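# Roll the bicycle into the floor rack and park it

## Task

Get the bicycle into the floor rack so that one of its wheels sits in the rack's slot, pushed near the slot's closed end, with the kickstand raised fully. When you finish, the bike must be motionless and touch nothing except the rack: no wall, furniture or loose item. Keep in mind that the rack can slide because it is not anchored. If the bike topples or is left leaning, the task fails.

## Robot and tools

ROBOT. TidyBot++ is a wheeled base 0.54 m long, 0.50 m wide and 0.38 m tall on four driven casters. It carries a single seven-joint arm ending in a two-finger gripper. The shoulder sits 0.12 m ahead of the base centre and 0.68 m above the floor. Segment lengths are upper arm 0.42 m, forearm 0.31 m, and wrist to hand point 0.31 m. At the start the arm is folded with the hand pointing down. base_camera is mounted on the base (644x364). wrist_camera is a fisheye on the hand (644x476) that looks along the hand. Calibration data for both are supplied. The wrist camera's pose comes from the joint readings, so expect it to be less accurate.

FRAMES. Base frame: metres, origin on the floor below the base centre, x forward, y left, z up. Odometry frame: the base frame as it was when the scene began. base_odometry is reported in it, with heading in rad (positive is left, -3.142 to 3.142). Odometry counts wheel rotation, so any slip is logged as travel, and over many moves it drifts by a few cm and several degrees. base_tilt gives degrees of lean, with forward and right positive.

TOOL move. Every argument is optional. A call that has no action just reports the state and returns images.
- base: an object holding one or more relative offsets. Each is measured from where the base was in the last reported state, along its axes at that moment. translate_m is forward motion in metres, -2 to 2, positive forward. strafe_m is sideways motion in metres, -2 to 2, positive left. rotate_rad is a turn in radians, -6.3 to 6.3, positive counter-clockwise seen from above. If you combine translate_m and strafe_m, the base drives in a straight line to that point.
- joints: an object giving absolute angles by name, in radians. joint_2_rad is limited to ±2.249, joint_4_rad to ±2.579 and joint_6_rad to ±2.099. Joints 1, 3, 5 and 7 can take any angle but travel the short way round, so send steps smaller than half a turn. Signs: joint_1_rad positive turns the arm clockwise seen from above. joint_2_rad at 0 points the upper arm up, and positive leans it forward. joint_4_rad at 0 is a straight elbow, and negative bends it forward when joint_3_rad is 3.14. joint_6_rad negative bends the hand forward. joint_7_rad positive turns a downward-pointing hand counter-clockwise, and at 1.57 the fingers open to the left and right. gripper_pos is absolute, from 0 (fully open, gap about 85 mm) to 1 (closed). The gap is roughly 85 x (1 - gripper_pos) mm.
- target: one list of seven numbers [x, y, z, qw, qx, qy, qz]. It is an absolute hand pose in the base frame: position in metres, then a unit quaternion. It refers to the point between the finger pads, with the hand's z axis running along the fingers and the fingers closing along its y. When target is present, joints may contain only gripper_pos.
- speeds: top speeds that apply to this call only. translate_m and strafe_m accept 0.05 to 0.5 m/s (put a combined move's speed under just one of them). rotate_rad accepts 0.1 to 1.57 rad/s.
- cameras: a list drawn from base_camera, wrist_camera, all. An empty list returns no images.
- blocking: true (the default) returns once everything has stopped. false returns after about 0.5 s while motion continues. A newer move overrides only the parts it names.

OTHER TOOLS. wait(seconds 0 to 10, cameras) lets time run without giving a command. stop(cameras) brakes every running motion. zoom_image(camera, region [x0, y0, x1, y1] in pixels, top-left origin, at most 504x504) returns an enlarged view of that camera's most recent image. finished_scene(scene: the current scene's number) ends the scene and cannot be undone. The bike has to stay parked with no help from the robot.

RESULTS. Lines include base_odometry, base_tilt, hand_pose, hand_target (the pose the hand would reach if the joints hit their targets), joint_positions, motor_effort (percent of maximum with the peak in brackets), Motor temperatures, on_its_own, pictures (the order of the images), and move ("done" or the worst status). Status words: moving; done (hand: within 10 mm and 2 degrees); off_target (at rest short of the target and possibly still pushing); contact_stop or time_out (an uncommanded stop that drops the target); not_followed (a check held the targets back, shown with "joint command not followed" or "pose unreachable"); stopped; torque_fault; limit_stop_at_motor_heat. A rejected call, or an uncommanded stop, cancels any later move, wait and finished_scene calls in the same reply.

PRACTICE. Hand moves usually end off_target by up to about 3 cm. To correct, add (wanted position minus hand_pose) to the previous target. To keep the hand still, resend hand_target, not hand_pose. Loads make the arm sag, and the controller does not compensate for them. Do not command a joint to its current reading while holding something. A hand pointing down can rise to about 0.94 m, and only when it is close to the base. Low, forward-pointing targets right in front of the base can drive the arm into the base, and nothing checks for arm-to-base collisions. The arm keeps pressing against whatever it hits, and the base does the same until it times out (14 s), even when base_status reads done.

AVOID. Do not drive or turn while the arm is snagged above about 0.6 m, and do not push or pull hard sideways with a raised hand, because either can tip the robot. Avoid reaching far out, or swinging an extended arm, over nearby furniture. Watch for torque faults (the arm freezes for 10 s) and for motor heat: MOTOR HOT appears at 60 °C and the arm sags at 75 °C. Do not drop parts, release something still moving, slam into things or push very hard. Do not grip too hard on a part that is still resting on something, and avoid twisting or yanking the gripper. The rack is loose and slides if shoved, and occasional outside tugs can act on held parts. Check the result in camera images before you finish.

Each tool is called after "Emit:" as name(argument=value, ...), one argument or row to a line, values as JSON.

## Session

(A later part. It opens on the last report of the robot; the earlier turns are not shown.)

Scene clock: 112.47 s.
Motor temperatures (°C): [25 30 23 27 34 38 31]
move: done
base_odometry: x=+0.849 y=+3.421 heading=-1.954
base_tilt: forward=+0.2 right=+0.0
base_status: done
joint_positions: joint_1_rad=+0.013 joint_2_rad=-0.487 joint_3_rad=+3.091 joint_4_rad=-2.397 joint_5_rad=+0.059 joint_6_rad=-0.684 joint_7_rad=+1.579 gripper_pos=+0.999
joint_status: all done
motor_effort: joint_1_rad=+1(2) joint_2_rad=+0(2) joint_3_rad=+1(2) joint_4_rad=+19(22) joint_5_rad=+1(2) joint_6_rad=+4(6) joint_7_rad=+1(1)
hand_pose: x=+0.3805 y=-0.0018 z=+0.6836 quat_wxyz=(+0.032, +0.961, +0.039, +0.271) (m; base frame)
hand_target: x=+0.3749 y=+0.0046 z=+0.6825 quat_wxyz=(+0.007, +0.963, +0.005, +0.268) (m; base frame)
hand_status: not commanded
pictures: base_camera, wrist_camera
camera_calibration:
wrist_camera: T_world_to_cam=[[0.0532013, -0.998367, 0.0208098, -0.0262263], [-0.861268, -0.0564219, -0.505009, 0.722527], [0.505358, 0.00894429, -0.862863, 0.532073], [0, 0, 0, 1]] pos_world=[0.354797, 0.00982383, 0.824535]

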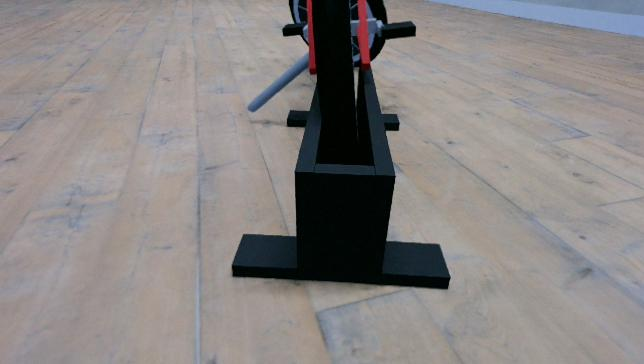

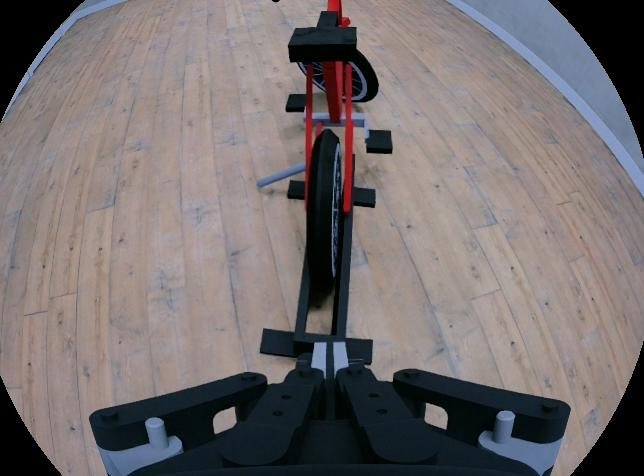

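Emit:
move(
  base={"strafe_m": 0.035, "rotate_rad": -0.035},
  target=[0.60, 0.23, 0.42, 0, 1, 0, 0],
)

Emit:
move(
  target=[0.72, 0.225, 0.10, 0, 1, 0, 0],
)

Scene clock: 115.60 s.
Motor temperatures (°C): [25 30 23 27 34 38 31]
move: off_target
base_odometry: x=+0.882 y=+3.408 heading=-1.991
base_tilt: forward=+0.2 right=-0.1
base_status: done
joint_positions: joint_1_rad=-0.458 joint_2_rad=+0.832 joint_3_rad=+3.163 joint_4_rad=-1.546 joint_5_rad=-0.005 joint_6_rad=-0.695 joint_7_rad=+1.211 gripper_pos=+0.999
joint_status: not commanded
motor_effort: joint_1_rad=+1(2) joint_2_rad=-39(41) joint_3_rad=-1(2) joint_4_rad=+13(20) joint_5_rad=+2(2) joint_6_rad=+0(5) joint_7_rad=+1(1)
hand_pose: x=+0.6166 y=+0.2349 z=+0.4277 quat_wxyz=(-0.008, +0.999, +0.040, +0.034) (m; base frame)
hand_target: x=+0.6000 y=+0.2300 z=+0.4200 quat_wxyz=(+0.000, +1.000, +0.000, +0.000) (m; base frame)
hand_status: off_target (0.019 m and 6.1 deg from the pose sent, 0.414 m and 32.0 deg at the start)
pictures: base_camera, wrist_camera
camera_calibration:
wrist_camera: T_world_to_cam=[[0.0477576, -0.996642, -0.066508, 0.243114], [-0.997712, -0.044407, -0.0509767, 0.697113], [0.0478521, 0.0687904, -0.996483, 0.515028], [0, 0, 0, 1]] pos_world=[0.659263, 0.237826, 0.564923]

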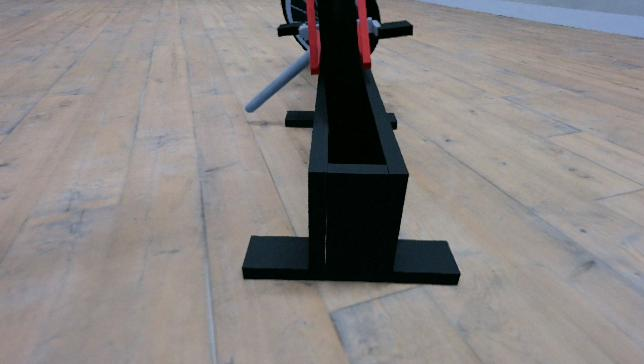

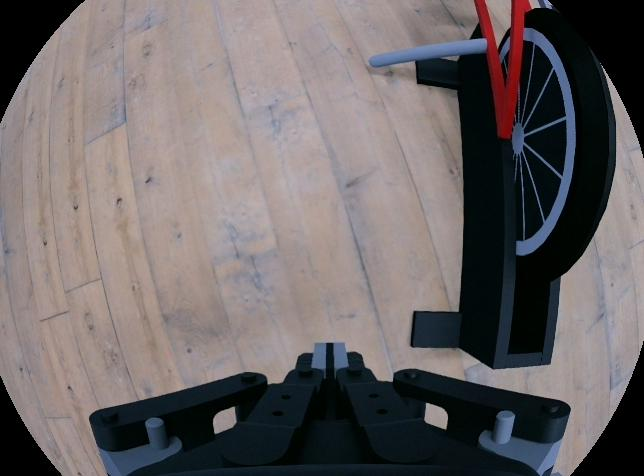

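Scene clock: 117.80 s.
Motor temperatures (°C): [25 30 23 27 34 38 31]
move: off_target
base_odometry: x=+0.882 y=+3.408 heading=-1.991
base_tilt: forward=+0.3 right=+0.0
base_status: not commanded
joint_positions: joint_1_rad=-0.389 joint_2_rad=+1.668 joint_3_rad=+3.168 joint_4_rad=-0.676 joint_5_rad=-0.025 joint_6_rad=-0.728 joint_7_rad=+1.211 gripper_pos=+0.999
joint_status: not commanded
motor_effort: joint_1_rad=+1(2) joint_2_rad=-50(53) joint_3_rad=-1(1) joint_4_rad=+13(14) joint_5_rad=+1(2) joint_6_rad=+1(1) joint_7_rad=+1(1)
hand_pose: x=+0.7374 y=+0.2463 z=+0.1105 quat_wxyz=(-0.009, +0.999, +0.007, +0.034) (m; base frame)
hand_target: x=+0.7200 y=+0.2250 z=+0.1000 quat_wxyz=(+0.000, +1.000, +0.000, +0.000) (m; base frame)
hand_status: off_target (0.029 m and 4.1 deg from the pose sent, 0.344 m and 6.1 deg at the start)
pictures: base_camera, wrist_camera
camera_calibration:
wrist_camera: T_world_to_cam=[[-0.0181439, -0.997358, -0.0703423, 0.276802], [-0.998506, 0.0217022, -0.0501553, 0.786161], [0.0515493, 0.0693272, -0.996261, 0.189563], [0, 0, 0, 1]] pos_world=[0.780236, 0.245867, 0.247755]

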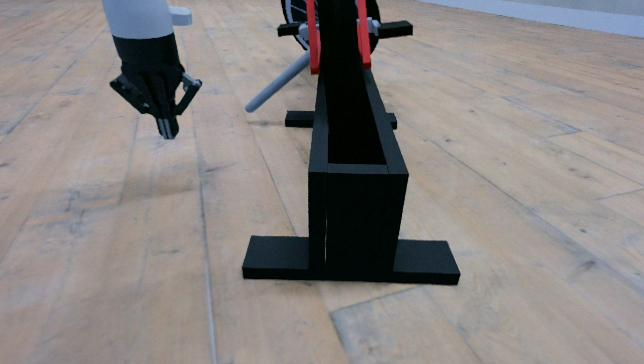

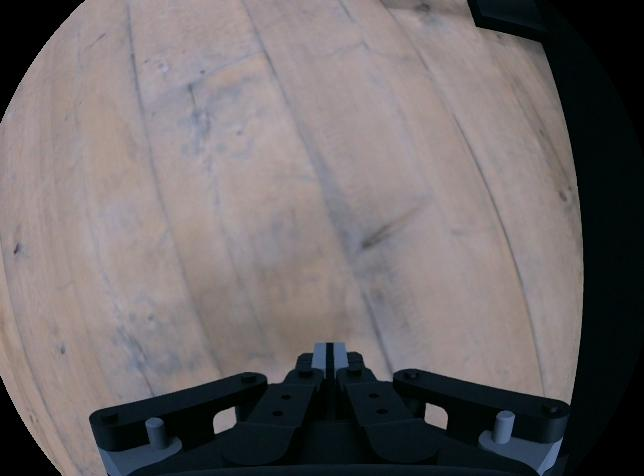

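Emit:
move(
  base={"translate_m": 0.245},
  speeds={"translate_m": 0.2},
)

Emit:
move(
  target=[0.755, 0.215, 0.065, 0, 1, 0, 0],
)

Scene clock: 119.97 s.
Motor temperatures (°C): [25 30 23 27 34 38 31]
move: done
base_odometry: x=+0.782 y=+3.184 heading=-1.990
base_tilt: forward=+0.3 right=-0.1
base_status: done
joint_positions: joint_1_rad=-0.382 joint_2_rad=+1.669 joint_3_rad=+3.169 joint_4_rad=-0.668 joint_5_rad=-0.027 joint_6_rad=-0.732 joint_7_rad=+1.211 gripper_pos=+0.999
joint_status: not commanded
motor_effort: joint_1_rad=+1(3) joint_2_rad=-50(51) joint_3_rad=-1(1) joint_4_rad=+13(14) joint_5_rad=+1(2) joint_6_rad=+0(1) joint_7_rad=+1(1)
hand_pose: x=+0.7409 y=+0.2426 z=+0.1116 quat_wxyz=(-0.009, +0.999, +0.003, +0.035) (m; base frame)
hand_target: x=+0.7200 y=+0.2250 z=+0.1000 quat_wxyz=(+0.000, +1.000, +0.000, +0.000) (m; base frame)
hand_status: not commanded
pictures: base_camera, wrist_camera
camera_calibration:
wrist_camera: T_world_to_cam=[[-0.0257418, -0.997128, -0.0712319, 0.278999], [-0.99823, 0.0294606, -0.0516598, 0.787867], [0.0536099, 0.0697761, -0.996121, 0.189062], [0, 0, 0, 1]] pos_world=[0.783519, 0.241795, 0.248903]

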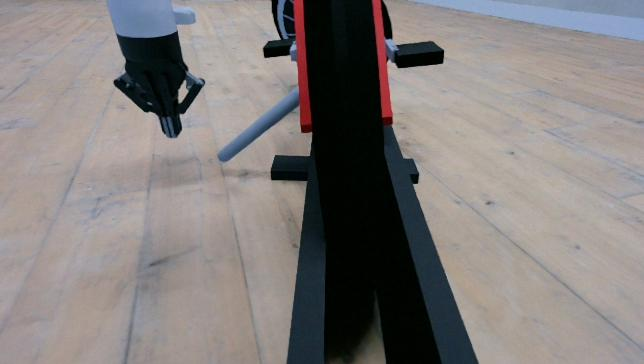

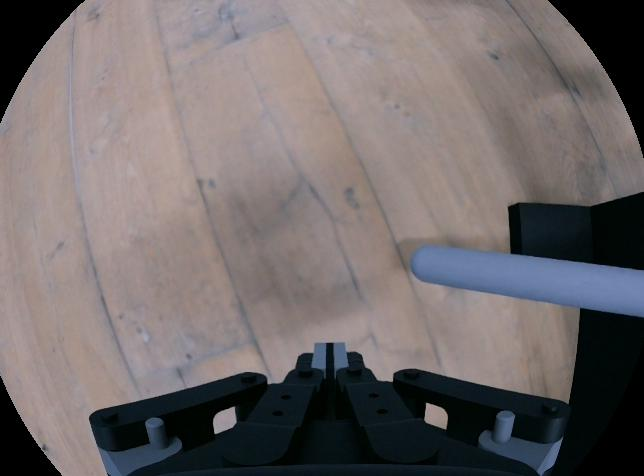

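Scene clock: 130.50 s.
Motor temperatures (°C): [25 30 23 27 34 38 31]
move: time_out
base_odometry: x=+0.782 y=+3.184 heading=-1.990
base_tilt: forward=+0.3 right=-0.1
base_status: not commanded
joint_positions: joint_1_rad=-0.330 joint_2_rad=+1.999 joint_3_rad=+3.217 joint_4_rad=+0.042 joint_5_rad=-0.060 joint_6_rad=-1.103 joint_7_rad=+1.239 gripper_pos=+0.999
joint_status: not commanded
motor_effort: joint_1_rad=+1(2) joint_2_rad=-50(55) joint_3_rad=-1(1) joint_4_rad=+16(18) joint_5_rad=+1(2) joint_6_rad=+1(2) joint_7_rad=+0(1)
hand_pose: x=+0.7806 y=+0.2252 z=+0.0773 quat_wxyz=(-0.007, +0.999, +0.004, +0.041) (m; base frame)
hand_target: x=+0.7698 y=+0.2215 z=+0.0665 quat_wxyz=(-0.004, +1.000, +0.004, +0.030) (m; base frame)
hand_status: time_out (0.030 m and 4.7 deg from the pose sent, 0.056 m and 4.2 deg at the start; a joint's target at an end of its range on 15 of 299 steps)
pictures: base_camera, wrist_camera
camera_calibration:
wrist_camera: T_world_to_cam=[[-0.0243779, -0.997381, -0.0680948, 0.258908], [-0.997617, 0.0286679, -0.0627503, 0.82679], [0.0645381, 0.0664028, -0.995704, 0.146198], [0, 0, 0, 1]] pos_world=[0.821697, 0.22482, 0.215082]

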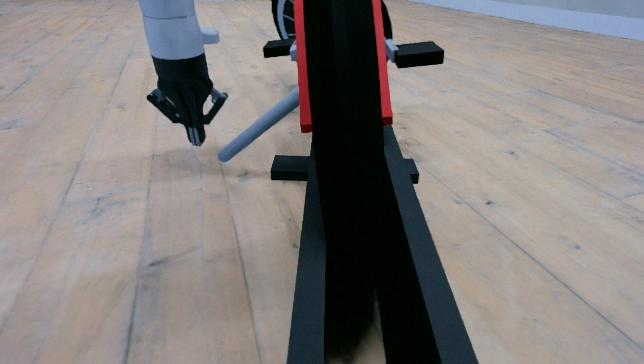

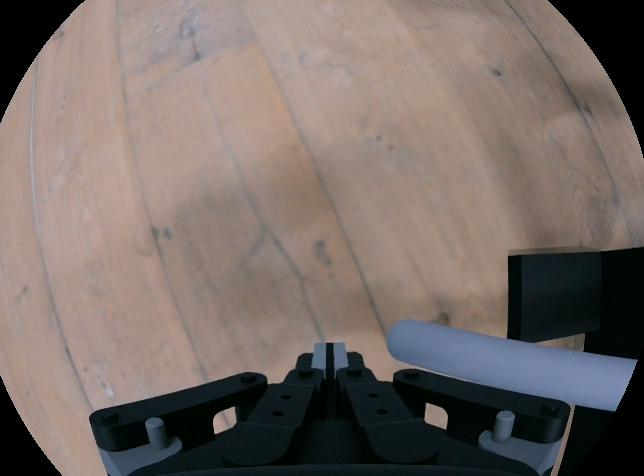

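Emit:
move(
  base={"translate_m":0.08},
  speeds={"translate_m":0.08},
)

Scene clock: 132.97 s.
Motor temperatures (°C): [25 30 23 27 34 38 31]
move: done
base_odometry: x=+0.749 y=+3.111 heading=-1.990
base_tilt: forward=+0.3 right=+0.0
base_status: done
joint_positions: joint_1_rad=-0.330 joint_2_rad=+2.000 joint_3_rad=+3.217 joint_4_rad=+0.042 joint_5_rad=-0.060 joint_6_rad=-1.103 joint_7_rad=+1.239 gripper_pos=+0.999
joint_status: not commanded
motor_effort: joint_1_rad=+1(4) joint_2_rad=-50(52) joint_3_rad=-1(1) joint_4_rad=+16(17) joint_5_rad=+1(2) joint_6_rad=+0(2) joint_7_rad=+1(1)
hand_pose: x=+0.7802 y=+0.2253 z=+0.0770 quat_wxyz=(-0.007, +0.999, +0.004, +0.040) (m; base frame)
hand_target: x=+0.7698 y=+0.2215 z=+0.0665 quat_wxyz=(-0.004, +1.000, +0.004, +0.030) (m; base frame)
hand_status: not commanded
pictures: base_camera, wrist_camera
camera_calibration:
wrist_camera: T_world_to_cam=[[-0.024117, -0.997399, -0.0679218, 0.258759], [-0.997655, 0.0283646, -0.0622835, 0.826477], [0.064048, 0.0662604, -0.995745, 0.146284], [0, 0, 0, 1]] pos_world=[0.82141, 0.224951, 0.214713]

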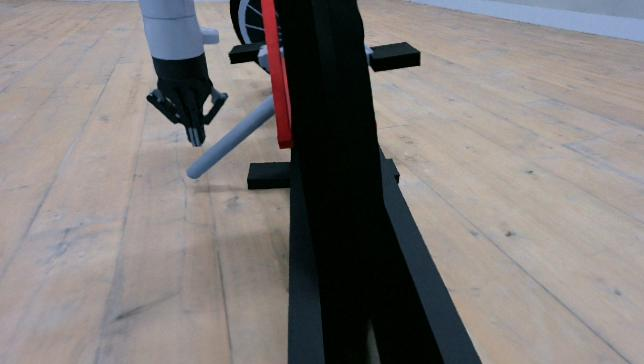

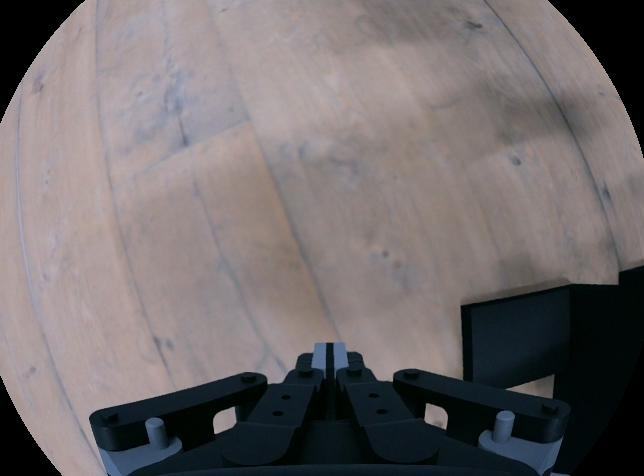

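Emit:
zoom_image(
  camera="base_camera",
  region=[130, 0, 450, 240],
)

Emit:
move(
  cameras=["base_camera"],
)

Scaled by 1.575.

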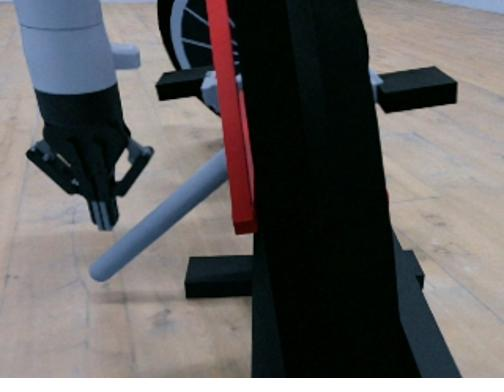

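Scene clock: 133.23 s.
Motor temperatures (°C): [25 30 23 27 34 38 31]
base_odometry: x=+0.749 y=+3.111 heading=-1.990
base_tilt: forward=+0.2 right=+0.0
base_status: done
joint_positions: joint_1_rad=-0.330 joint_2_rad=+2.000 joint_3_rad=+3.217 joint_4_rad=+0.042 joint_5_rad=-0.060 joint_6_rad=-1.103 joint_7_rad=+1.239 gripper_pos=+0.999
joint_status: not commanded
motor_effort: joint_1_rad=+1(4) joint_2_rad=-50(52) joint_3_rad=-1(1) joint_4_rad=+16(17) joint_5_rad=+1(2) joint_6_rad=+1(2) joint_7_rad=+1(1)
hand_pose: x=+0.7802 y=+0.2253 z=+0.0770 quat_wxyz=(-0.007, +0.999, +0.004, +0.040) (m; base frame)
hand_target: x=+0.7698 y=+0.2215 z=+0.0665 quat_wxyz=(-0.004, +1.000, +0.004, +0.030) (m; base frame)
hand_status: not commanded
pictures: base_camera

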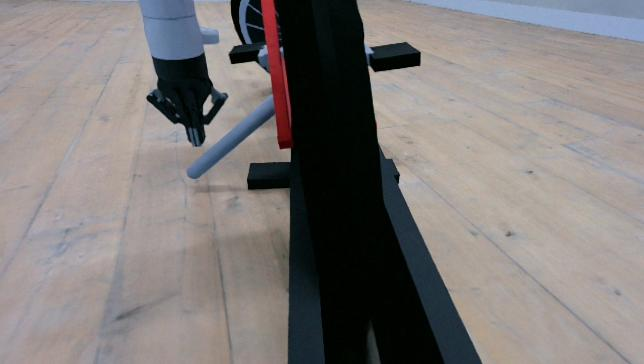

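Emit:
move(
  target=[0.62, 0.36, 0.40, 0, 1, 0, 0],
)

Scene clock: 136.13 s.
Motor temperatures (°C): [25 30 23 27 34 38 31]
move: off_target
base_odometry: x=+0.749 y=+3.111 heading=-1.990
base_tilt: forward=+0.3 right=-0.1
base_status: not commanded
joint_positions: joint_1_rad=-0.663 joint_2_rad=+2.000 joint_3_rad=+3.045 joint_4_rad=+1.151 joint_5_rad=+0.101 joint_6_rad=-2.021 joint_7_rad=+1.084 gripper_pos=+0.999
joint_status: not commanded
motor_effort: joint_1_rad=+1(3) joint_2_rad=-48(53) joint_3_rad=+1(2) joint_4_rad=+14(19) joint_5_rad=+0(2) joint_6_rad=+2(3) joint_7_rad=+1(1)
hand_pose: x=+0.6907 y=+0.4059 z=+0.4141 quat_wxyz=(-0.071, +0.991, +0.033, +0.112) (m; base frame)
hand_target: x=+0.6734 y=+0.3910 z=+0.4062 quat_wxyz=(-0.050, +0.995, +0.000, +0.086) (m; base frame)
hand_status: off_target (0.085 m and 15.8 deg from the pose sent, 0.385 m and 4.7 deg at the start; a joint's target at an end of its range on 64 of 64 steps)
pictures: base_camera, wrist_camera
camera_calibration:
wrist_camera: T_world_to_cam=[[0.0571883, -0.980056, -0.190315, 0.447146], [-0.978525, -0.0172107, -0.205411, 0.817559], [0.198039, 0.197975, -0.959993, 0.314906], [0, 0, 0, 1]] pos_world=[0.712067, 0.389955, 0.555342]

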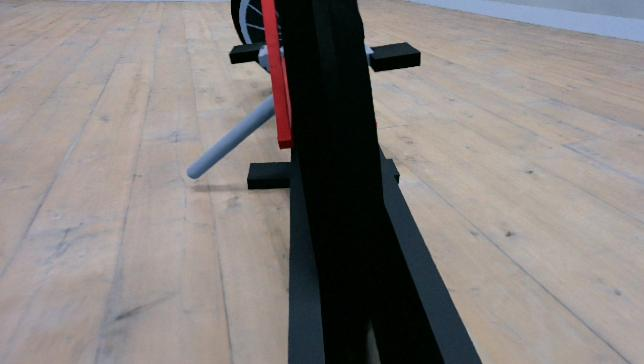

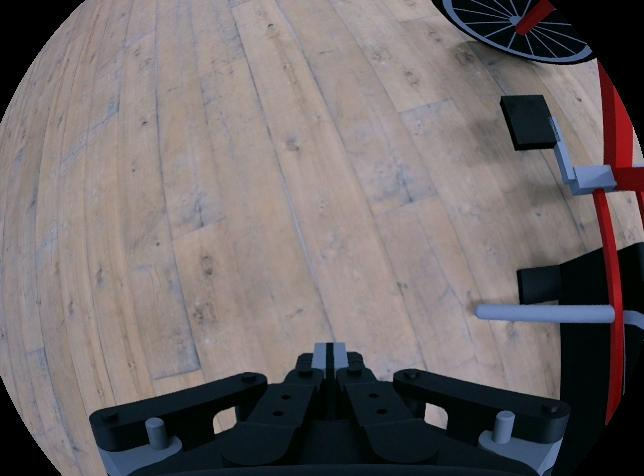

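Emit:
move(
  joints={"joint_1_rad":-0.5,"joint_2_rad":-0.5,"joint_3_rad":3.111,"joint_4_rad":-2.4,"joint_5_rad":0.018,"joint_6_rad":-0.6,"joint_7_rad":1.54},
)

Scene clock: 141.07 s.
Motor temperatures (°C): [25 31 23 27 34 38 31]
move: done
base_odometry: x=+0.749 y=+3.111 heading=-1.990
base_tilt: forward=+0.2 right=+0.0
base_status: not commanded
joint_positions: joint_1_rad=-0.518 joint_2_rad=-0.482 joint_3_rad=+3.082 joint_4_rad=-2.384 joint_5_rad=+0.067 joint_6_rad=-0.670 joint_7_rad=+1.500 gripper_pos=+0.999
joint_status: all done
motor_effort: joint_1_rad=+1(2) joint_2_rad=+0(54) joint_3_rad=+1(2) joint_4_rad=+19(21) joint_5_rad=+2(2) joint_6_rad=+4(5) joint_7_rad=+1(2)
hand_pose: x=+0.3517 y=+0.1361 z=+0.6903 quat_wxyz=(-0.050, +0.923, +0.260, +0.279) (m; base frame)
hand_target: x=+0.3633 y=+0.1403 z=+0.6999 quat_wxyz=(-0.073, +0.918, +0.240, +0.307) (m; base frame)
hand_status: not commanded
pictures: base_camera, wrist_camera
camera_calibration:
wrist_camera: T_world_to_cam=[[0.505808, -0.862597, -0.00922452, -0.0441074], [-0.735772, -0.425809, -0.526618, 0.729944], [0.450331, 0.273155, -0.850052, 0.525725], [0, 0, 0, 1]] pos_world=[0.322632, 0.129165, 0.830889]

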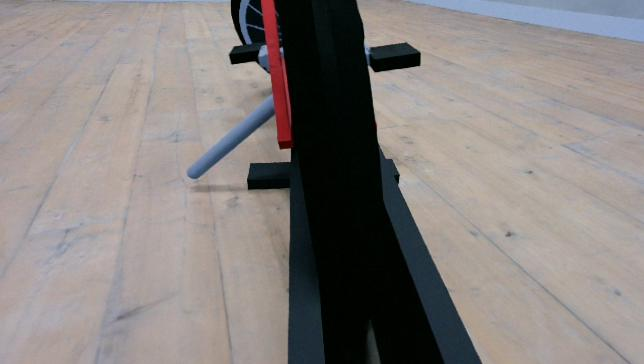

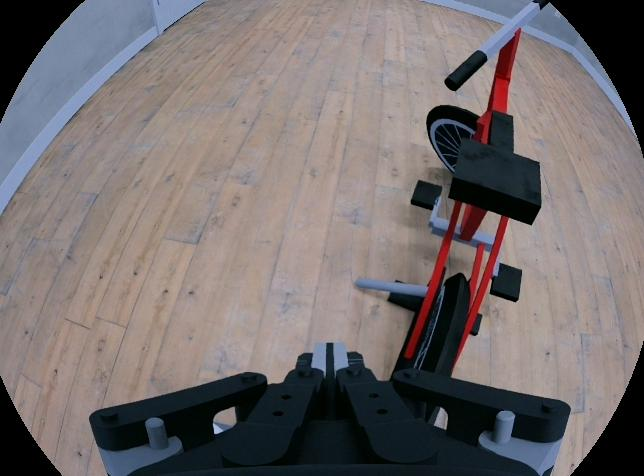

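Emit:
move(
  target=[0.60, 0.28, 0.42, 0, 0.707, 0.707, 0],
  joints={"gripper_pos":0.2},
)

Emit:
move(
  target=[0.68, 0.18, 0.20, 0, 0.707, 0.707, 0],
)

Scene clock: 144.97 s.
Motor temperatures (°C): [25 30 23 27 34 38 31]
move: off_target
base_odometry: x=+0.749 y=+3.111 heading=-1.990
base_tilt: forward=+0.2 right=+0.0
base_status: not commanded
joint_positions: joint_1_rad=-0.385 joint_2_rad=+0.898 joint_3_rad=+2.885 joint_4_rad=-1.439 joint_5_rad=+0.255 joint_6_rad=-0.776 joint_7_rad=+2.348 gripper_pos=+0.200
joint_status: all done
motor_effort: joint_1_rad=+1(1) joint_2_rad=-41(43) joint_3_rad=-4(5) joint_4_rad=+13(20) joint_5_rad=+1(2) joint_6_rad=+0(5) joint_7_rad=+1(1)
hand_pose: x=+0.6083 y=+0.2952 z=+0.4257 quat_wxyz=(-0.005, +0.732, +0.680, +0.032) (m; base frame)
hand_target: x=+0.6000 y=+0.2800 z=+0.4200 quat_wxyz=(+0.000, +0.707, +0.707, +0.000) (m; base frame)
hand_status: off_target (0.018 m and 5.6 deg from the pose sent, 0.394 m and 66.4 deg at the start)
pictures: base_camera, wrist_camera
camera_calibration:
wrist_camera: T_world_to_cam=[[0.993949, -0.108582, -0.0165695, -0.555494], [-0.109124, -0.993364, -0.0363446, 0.424793], [-0.0125131, 0.0379328, -0.999202, 0.556337], [0, 0, 0, 1]] pos_world=[0.605449, 0.340554, 0.562128]

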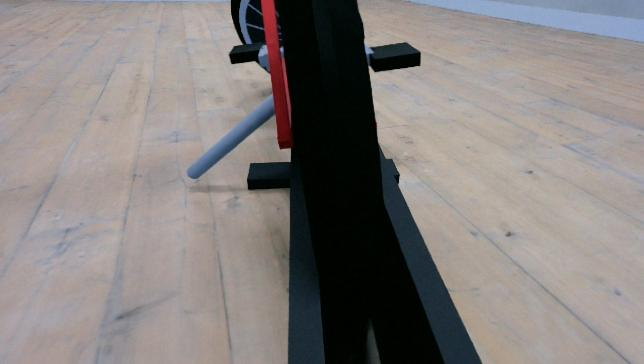

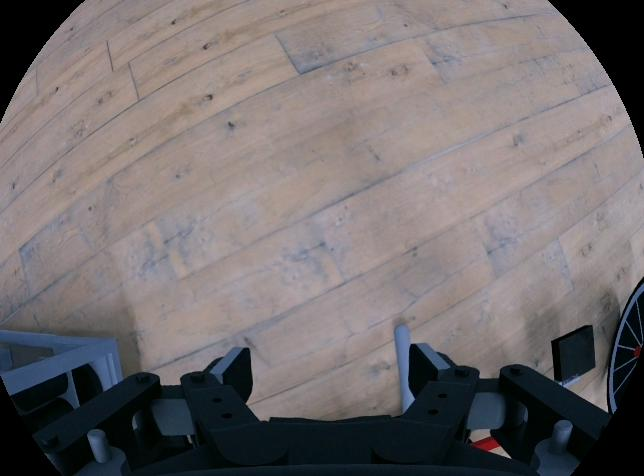

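Scene clock: 146.73 s.
Motor temperatures (°C): [25 30 23 27 34 38 31]
move: off_target
base_odometry: x=+0.749 y=+3.111 heading=-1.990
base_tilt: forward=+0.2 right=+0.0
base_status: not commanded
joint_positions: joint_1_rad=-0.205 joint_2_rad=+1.365 joint_3_rad=+2.887 joint_4_rad=-1.189 joint_5_rad=+0.350 joint_6_rad=-0.698 joint_7_rad=+2.534 gripper_pos=+0.200
joint_status: not commanded
motor_effort: joint_1_rad=+1(2) joint_2_rad=-45(49) joint_3_rad=-5(6) joint_4_rad=+10(13) joint_5_rad=+0(2) joint_6_rad=-1(1) joint_7_rad=+1(1)
hand_pose: x=+0.6514 y=+0.1943 z=+0.2080 quat_wxyz=(-0.029, +0.727, +0.685, -0.025) (m; base frame)
hand_target: x=+0.6800 y=+0.1800 z=+0.2000 quat_wxyz=(+0.000, +0.707, +0.707, +0.000) (m; base frame)
hand_status: off_target (0.033 m and 5.6 deg from the pose sent, 0.263 m and 5.6 deg at the start)
pictures: base_camera, wrist_camera
camera_calibration:
wrist_camera: T_world_to_cam=[[0.987312, -0.0958038, -0.126637, -0.588176], [-0.094355, -0.995386, 0.0174035, 0.30088], [-0.12772, -0.00523387, -0.991796, 0.425087], [0, 0, 0, 1]] pos_world=[0.663395, 0.245367, 0.341879]

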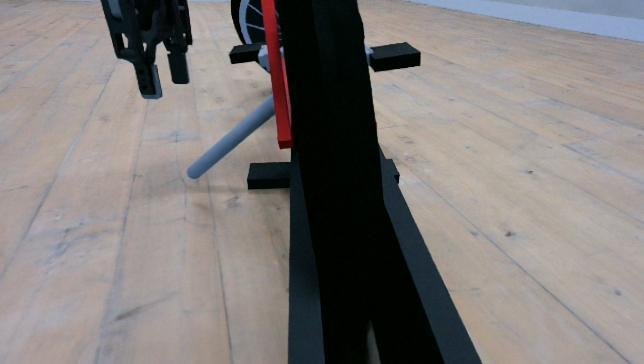

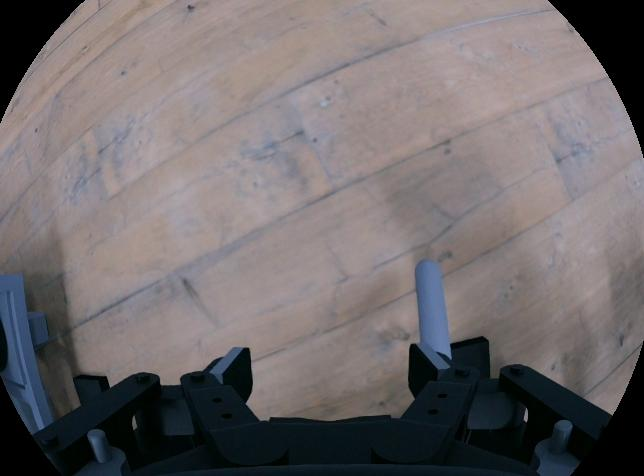

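Emit:
move(
  target=[0.735, 0.165, 0.155, 0, 0.707, 0.707, 0],
)

Scene clock: 148.37 s.
Motor temperatures (°C): [25 31 23 27 34 38 31]
move: off_target
base_odometry: x=+0.749 y=+3.111 heading=-1.990
base_tilt: forward=+0.3 right=-0.1
base_status: not commanded
joint_positions: joint_1_rad=-0.201 joint_2_rad=+1.530 joint_3_rad=+2.910 joint_4_rad=-0.846 joint_5_rad=+0.338 joint_6_rad=-0.716 joint_7_rad=+2.700 gripper_pos=+0.200
joint_status: not commanded
motor_effort: joint_1_rad=+3(3) joint_2_rad=-49(50) joint_3_rad=-3(5) joint_4_rad=+12(13) joint_5_rad=+1(2) joint_6_rad=+1(1) joint_7_rad=+1(1)
hand_pose: x=+0.7558 y=+0.1894 z=+0.1713 quat_wxyz=(+0.017, +0.703, +0.710, +0.035) (m; base frame)
hand_target: x=+0.7350 y=+0.1650 z=+0.1550 quat_wxyz=(+0.000, +0.707, +0.707, +0.000) (m; base frame)
hand_status: off_target (0.036 m and 4.5 deg from the pose sent, 0.103 m and 5.6 deg at the start)
pictures: base_camera, wrist_camera
camera_calibration:
wrist_camera: T_world_to_cam=[[0.999415, -0.0262889, 0.0218856, -0.744123], [-0.0260551, -0.999601, -0.0109004, 0.260608], [0.0221635, 0.0103237, -0.999701, 0.287121], [0, 0, 0, 1]] pos_world=[0.744114, 0.237978, 0.306162]

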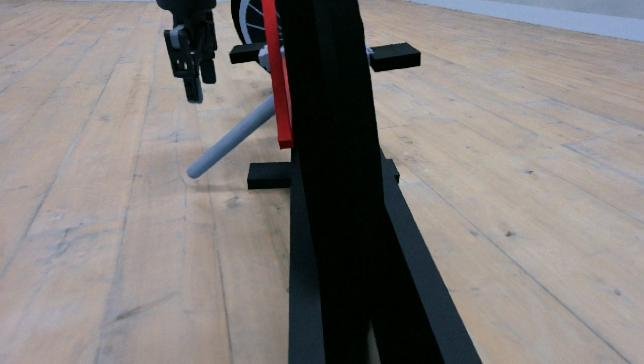

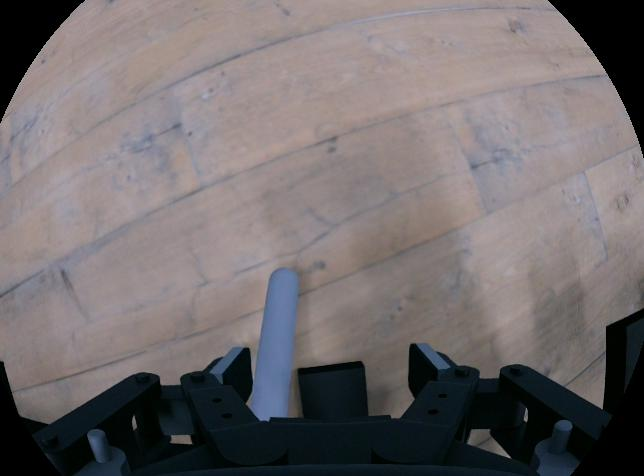

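Emit:
move(
  target=[0.715, 0.15, 0.09, 0, 0.707, 0.707, 0],
)

Emit:
move(
  target=[0.712, 0.15, 0.05, 0, 0.707, 0.707, 0],
)

Scene clock: 149.67 s.
Motor temperatures (°C): [25 31 23 27 34 38 31]
move: off_target
base_odometry: x=+0.749 y=+3.111 heading=-1.990
base_tilt: forward=+0.2 right=+0.0
base_status: not commanded
joint_positions: joint_1_rad=-0.186 joint_2_rad=+1.661 joint_3_rad=+2.914 joint_4_rad=-0.819 joint_5_rad=+0.338 joint_6_rad=-0.715 joint_7_rad=+2.701 gripper_pos=+0.200
joint_status: not commanded
motor_effort: joint_1_rad=+3(7) joint_2_rad=-48(52) joint_3_rad=-3(4) joint_4_rad=+11(13) joint_5_rad=+1(2) joint_6_rad=+0(1) joint_7_rad=+1(1)
hand_pose: x=+0.7028 y=+0.1665 z=+0.0934 quat_wxyz=(-0.011, +0.711, +0.703, -0.009) (m; base frame)
hand_target: x=+0.7150 y=+0.1500 z=+0.0900 quat_wxyz=(+0.000, +0.707, +0.707, +0.000) (m; base frame)
hand_status: off_target (0.021 m and 1.7 deg from the pose sent, 0.099 m and 4.5 deg at the start)
pictures: base_camera, wrist_camera
camera_calibration:
wrist_camera: T_world_to_cam=[[0.995834, -0.0466475, -0.0783474, -0.67478], [-0.0455403, -0.998837, 0.015861, 0.246465], [-0.0789962, -0.012227, -0.9968, 0.285221], [0, 0, 0, 1]] pos_world=[0.705725, 0.218189, 0.227532]

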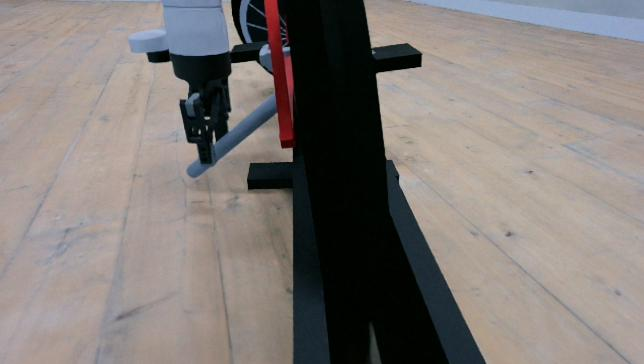

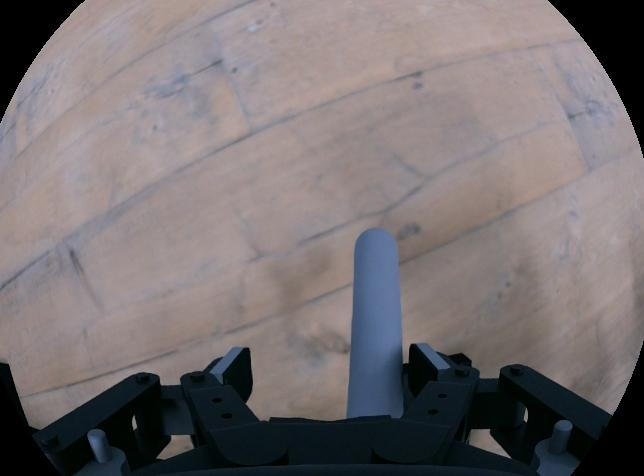

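Scene clock: 150.70 s.
Motor temperatures (°C): [25 31 23 27 34 38 31]
move: off_target
base_odometry: x=+0.749 y=+3.111 heading=-1.990
base_tilt: forward=+0.2 right=-0.1
base_status: not commanded
joint_positions: joint_1_rad=-0.186 joint_2_rad=+1.744 joint_3_rad=+2.930 joint_4_rad=-0.712 joint_5_rad=+0.331 joint_6_rad=-0.715 joint_7_rad=+2.730 gripper_pos=+0.200
joint_status: not commanded
motor_effort: joint_1_rad=+1(4) joint_2_rad=-47(50) joint_3_rad=-3(4) joint_4_rad=+11(12) joint_5_rad=+1(2) joint_6_rad=+0(1) joint_7_rad=+1(1)
hand_pose: x=+0.7135 y=+0.1550 z=+0.0620 quat_wxyz=(+0.001, +0.710, +0.705, -0.004) (m; base frame)
hand_target: x=+0.7120 y=+0.1500 z=+0.0500 quat_wxyz=(+0.000, +0.707, +0.707, +0.000) (m; base frame)
hand_status: off_target (0.013 m and 0.6 deg from the pose sent, 0.047 m and 1.7 deg at the start)
pictures: base_camera, wrist_camera
camera_calibration:
wrist_camera: T_world_to_cam=[[0.997506, -0.0444296, -0.0548342, -0.69136], [-0.0430872, -0.998748, 0.0254265, 0.233636], [-0.0558952, -0.0230005, -0.998172, 0.239827], [0, 0, 0, 1]] pos_world=[0.713108, 0.208143, 0.195538]

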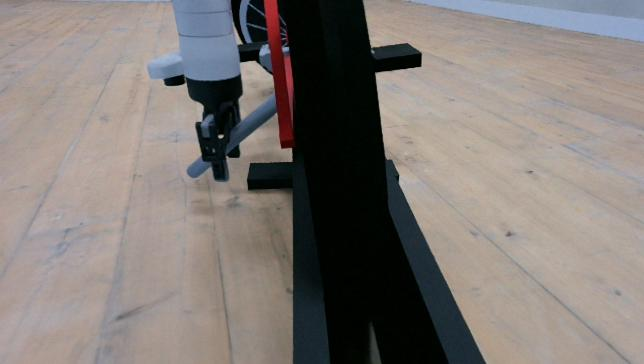

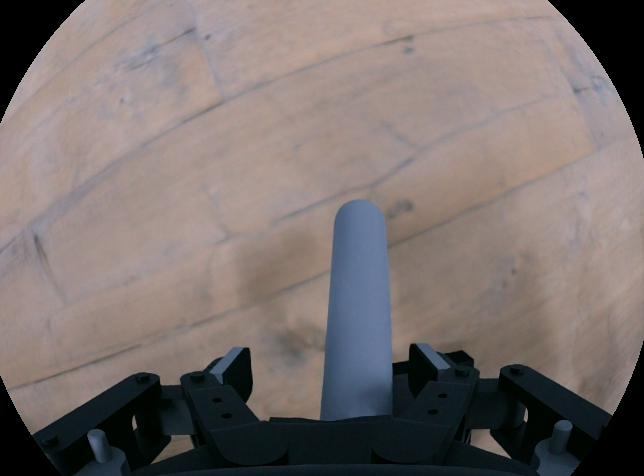

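Emit:
move(
  target=[0.715, 0.145, 0.04, 0, 0.707, 0.707, 0],
  joints={"gripper_pos":0.68},
)

Emit:
move(
  target=[0.68, 0.145, 0.04, 0, 0.707, 0.707, 0],
)

Scene clock: 159.83 s.
Motor temperatures (°C): [25 31 23 27 34 38 31]
move: off_target
base_odometry: x=+0.749 y=+3.111 heading=-1.990
base_tilt: forward=+0.3 right=+0.0
base_status: not commanded
joint_positions: joint_1_rad=-0.188 joint_2_rad=+1.766 joint_3_rad=+2.933 joint_4_rad=-0.667 joint_5_rad=+0.305 joint_6_rad=-0.717 joint_7_rad=+2.754 gripper_pos=+0.680
joint_status: all done
motor_effort: joint_1_rad=+2(5) joint_2_rad=-47(49) joint_3_rad=-1(3) joint_4_rad=+12(15) joint_5_rad=+1(3) joint_6_rad=+2(6) joint_7_rad=+1(1)
hand_pose: x=+0.7217 y=+0.1587 z=+0.0567 quat_wxyz=(+0.000, +0.711, +0.703, +0.006) (m; base frame)
hand_target: x=+0.7150 y=+0.1450 z=+0.0400 quat_wxyz=(+0.000, +0.707, +0.707, +0.000) (m; base frame)
hand_status: off_target (0.023 m and 0.9 deg from the pose sent, 0.024 m and 0.6 deg at the start)
pictures: base_camera, wrist_camera
camera_calibration:
wrist_camera: T_world_to_cam=[[0.998004, -0.0471835, -0.0419824, -0.700357], [-0.0468267, -0.998858, 0.00944462, 0.24143], [-0.0423801, -0.00745987, -0.999074, 0.222995], [0, 0, 0, 1]] pos_world=[0.719714, 0.209772, 0.191106]

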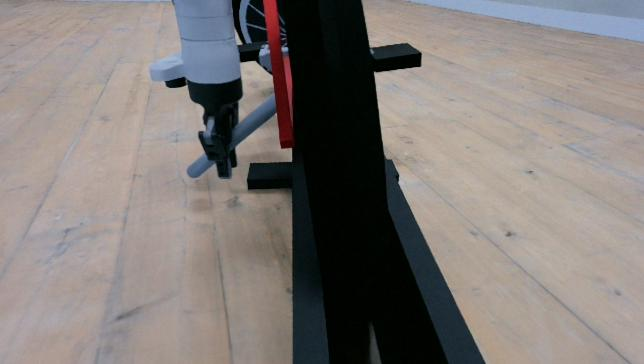

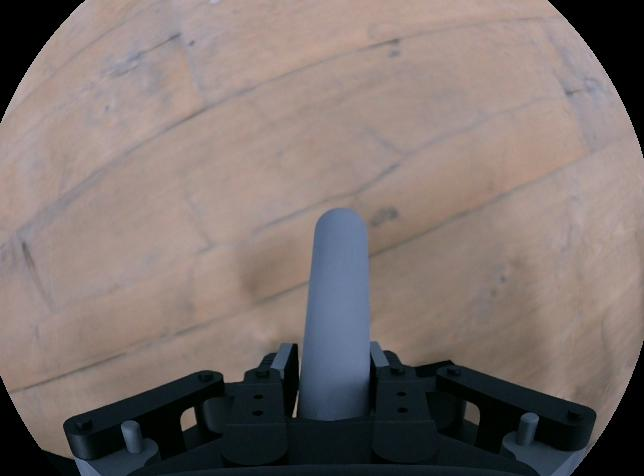

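Scene clock: 161.07 s.
Motor temperatures (°C): [25 31 23 27 34 38 31]
move: off_target
base_odometry: x=+0.749 y=+3.111 heading=-1.990
base_tilt: forward=+0.3 right=+0.0
base_status: not commanded
joint_positions: joint_1_rad=-0.173 joint_2_rad=+1.712 joint_3_rad=+2.933 joint_4_rad=-0.812 joint_5_rad=+0.351 joint_6_rad=-0.581 joint_7_rad=+2.715 gripper_pos=+0.680
joint_status: not commanded
motor_effort: joint_1_rad=-1(2) joint_2_rad=-41(47) joint_3_rad=-5(5) joint_4_rad=+3(13) joint_5_rad=-2(2) joint_6_rad=-6(7) joint_7_rad=+1(1)
hand_pose: x=+0.7195 y=+0.1584 z=+0.0631 quat_wxyz=(+0.012, +0.706, +0.707, +0.029) (m; base frame)
hand_target: x=+0.6800 y=+0.1450 z=+0.0400 quat_wxyz=(+0.000, +0.707, +0.707, +0.000) (m; base frame)
hand_status: off_target (0.048 m and 3.6 deg from the pose sent, 0.047 m and 0.9 deg at the start)
pictures: base_camera, wrist_camera
camera_calibration:
wrist_camera: T_world_to_cam=[[0.999357, -0.0352463, 0.00654951, -0.703826], [-0.0351846, -0.999338, -0.00930079, 0.233845], [0.00687299, 0.00906437, -0.999935, 0.19123], [0, 0, 0, 1]] pos_world=[0.710287, 0.207149, 0.198003]

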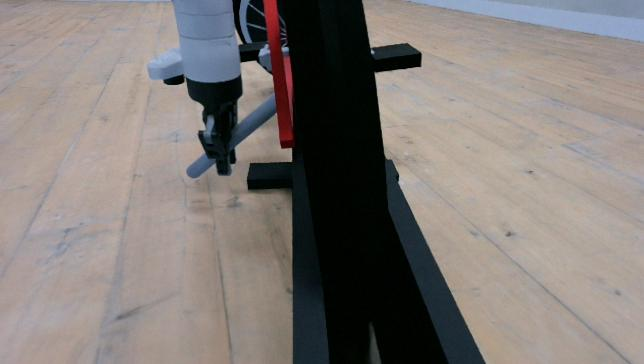

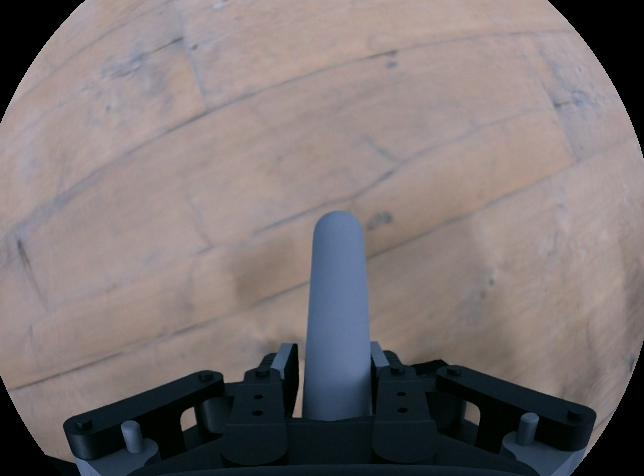

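Emit:
move(
  target=[0.64, 0.145, 0.03, -0.0616, 0.7044, 0.7044, -0.0616],
)

Scene clock: 162.27 s.
Motor temperatures (°C): [25 31 23 27 34 38 31]
move: off_target
base_odometry: x=+0.749 y=+3.111 heading=-1.990
base_tilt: forward=+0.3 right=+0.0
base_status: not commanded
joint_positions: joint_1_rad=-0.173 joint_2_rad=+1.737 joint_3_rad=+2.933 joint_4_rad=-0.719 joint_5_rad=+0.296 joint_6_rad=-0.696 joint_7_rad=+2.769 gripper_pos=+0.680
joint_status: not commanded
motor_effort: joint_1_rad=+2(3) joint_2_rad=-41(44) joint_3_rad=-2(5) joint_4_rad=+6(6) joint_5_rad=+0(1) joint_6_rad=-6(7) joint_7_rad=+1(1)
hand_pose: x=+0.7189 y=+0.1553 z=+0.0648 quat_wxyz=(-0.005, +0.709, +0.705, +0.008) (m; base frame)
hand_target: x=+0.6400 y=+0.1450 z=+0.0300 quat_wxyz=(-0.062, +0.704, +0.704, -0.062) (m; base frame)
hand_status: off_target (0.087 m and 10.3 deg from the pose sent, 0.087 m and 13.4 deg at the start)
pictures: base_camera, wrist_camera
camera_calibration:
wrist_camera: T_world_to_cam=[[0.998066, -0.0414283, -0.04635, -0.698039], [-0.041525, -0.999137, -0.00112594, 0.234741], [-0.0462633, 0.00304844, -0.998925, 0.232031], [0, 0, 0, 1]] pos_world=[0.717172, 0.204913, 0.199692]

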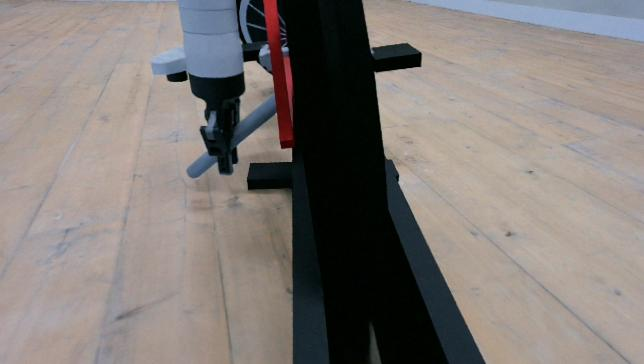

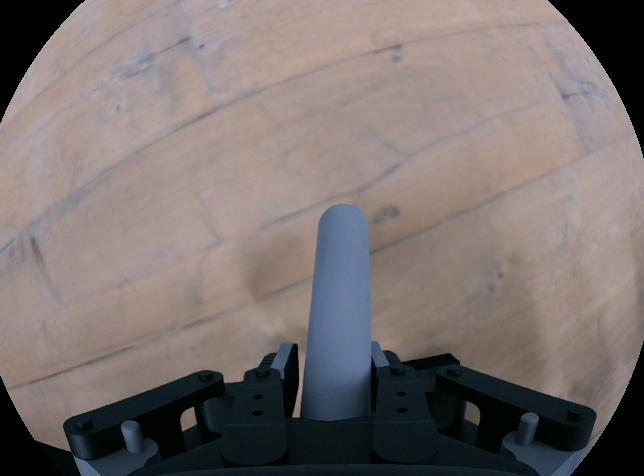

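Emit:
zoom_image(
  camera="base_camera",
  region=[260, 120, 500, 364],
)

Scaled by 2.066.

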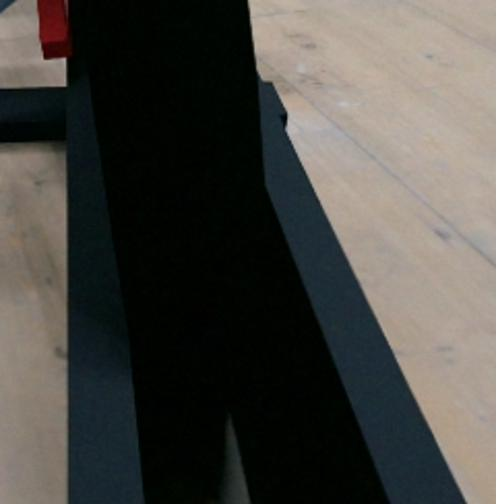

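Emit:
move(
  target=[0.59, 0.145, 0.01, -0.0923, 0.701, 0.701, -0.0923],
)

Emit:
move(
  target=[0.55, 0.145, 0.0, -0.0923, 0.701, 0.701, -0.0923],
)

Scene clock: 163.97 s.
Motor temperatures (°C): [25 31 23 27 34 38 31]
move: off_target
base_odometry: x=+0.749 y=+3.111 heading=-1.990
base_tilt: forward=+0.3 right=+0.0
base_status: not commanded
joint_positions: joint_1_rad=-0.173 joint_2_rad=+1.738 joint_3_rad=+2.932 joint_4_rad=-0.722 joint_5_rad=+0.296 joint_6_rad=-0.696 joint_7_rad=+2.769 gripper_pos=+0.680
joint_status: not commanded
motor_effort: joint_1_rad=+0(2) joint_2_rad=-35(41) joint_3_rad=-2(3) joint_4_rad=+1(5) joint_5_rad=+0(1) joint_6_rad=-7(8) joint_7_rad=+1(1)
hand_pose: x=+0.7170 y=+0.1553 z=+0.0638 quat_wxyz=(-0.006, +0.709, +0.705, +0.007) (m; base frame)
hand_target: x=+0.5900 y=+0.1450 z=+0.0100 quat_wxyz=(-0.092, +0.701, +0.701, -0.092) (m; base frame)
hand_status: off_target (0.138 m and 15.1 deg from the pose sent, 0.140 m and 15.3 deg at the start)
pictures: base_camera, wrist_camera
camera_calibration:
wrist_camera: T_world_to_cam=[[0.997909, -0.0412483, -0.0497684, -0.69588], [-0.0413526, -0.999144, -0.00106666, 0.234517], [-0.0496818, 0.00312248, -0.99876, 0.233433], [0, 0, 0, 1]] pos_world=[0.71572, 0.204884, 0.198761]

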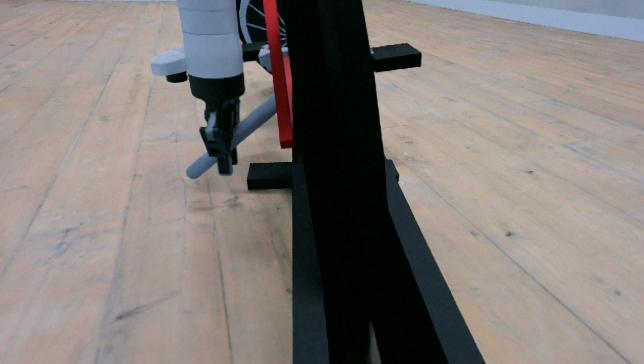

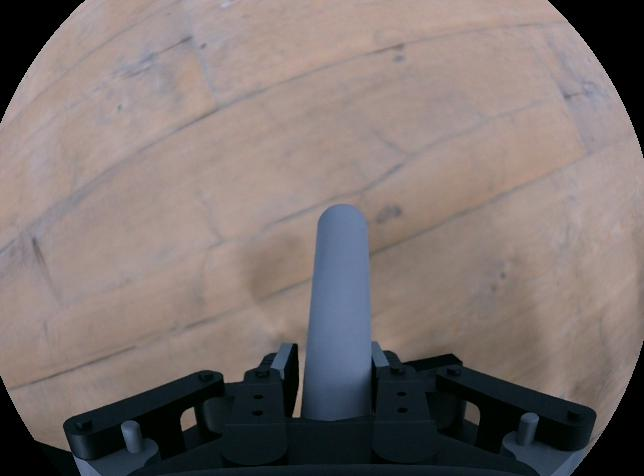

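Scene clock: 165.07 s.
Motor temperatures (°C): [25 31 23 27 34 38 31]
move: off_target
base_odometry: x=+0.749 y=+3.111 heading=-1.990
base_tilt: forward=+0.3 right=+0.0
base_status: not commanded
joint_positions: joint_1_rad=-0.165 joint_2_rad=+1.709 joint_3_rad=+2.921 joint_4_rad=-0.838 joint_5_rad=+0.335 joint_6_rad=-0.633 joint_7_rad=+2.765 gripper_pos=+0.679
joint_status: not commanded
motor_effort: joint_1_rad=+0(1) joint_2_rad=-25(35) joint_3_rad=-4(5) joint_4_rad=-7(8) joint_5_rad=-4(5) joint_6_rad=-12(14) joint_7_rad=-3(3)
hand_pose: x=+0.6907 y=+0.1555 z=+0.0604 quat_wxyz=(-0.014, +0.695, +0.719, +0.001) (m; base frame)
hand_target: x=+0.5500 y=+0.1450 z=+0.0000 quat_wxyz=(-0.092, +0.701, +0.701, -0.092) (m; base frame)
hand_status: off_target (0.153 m and 14.2 deg from the pose sent, 0.179 m and 15.1 deg at the start)
pictures: base_camera, wrist_camera
camera_calibration:
wrist_camera: T_world_to_cam=[[0.997663, -0.00181395, -0.068304, -0.674614], [-0.0020328, -0.999993, -0.00313465, 0.206762], [-0.0682978, 0.00326618, -0.99766, 0.241418], [0, 0, 0, 1]] pos_world=[0.689946, 0.204748, 0.195422]

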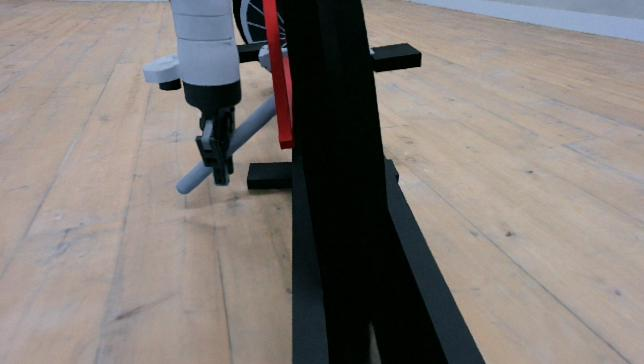

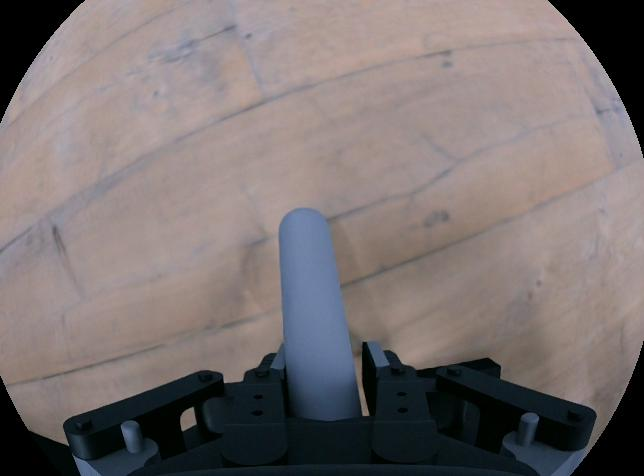

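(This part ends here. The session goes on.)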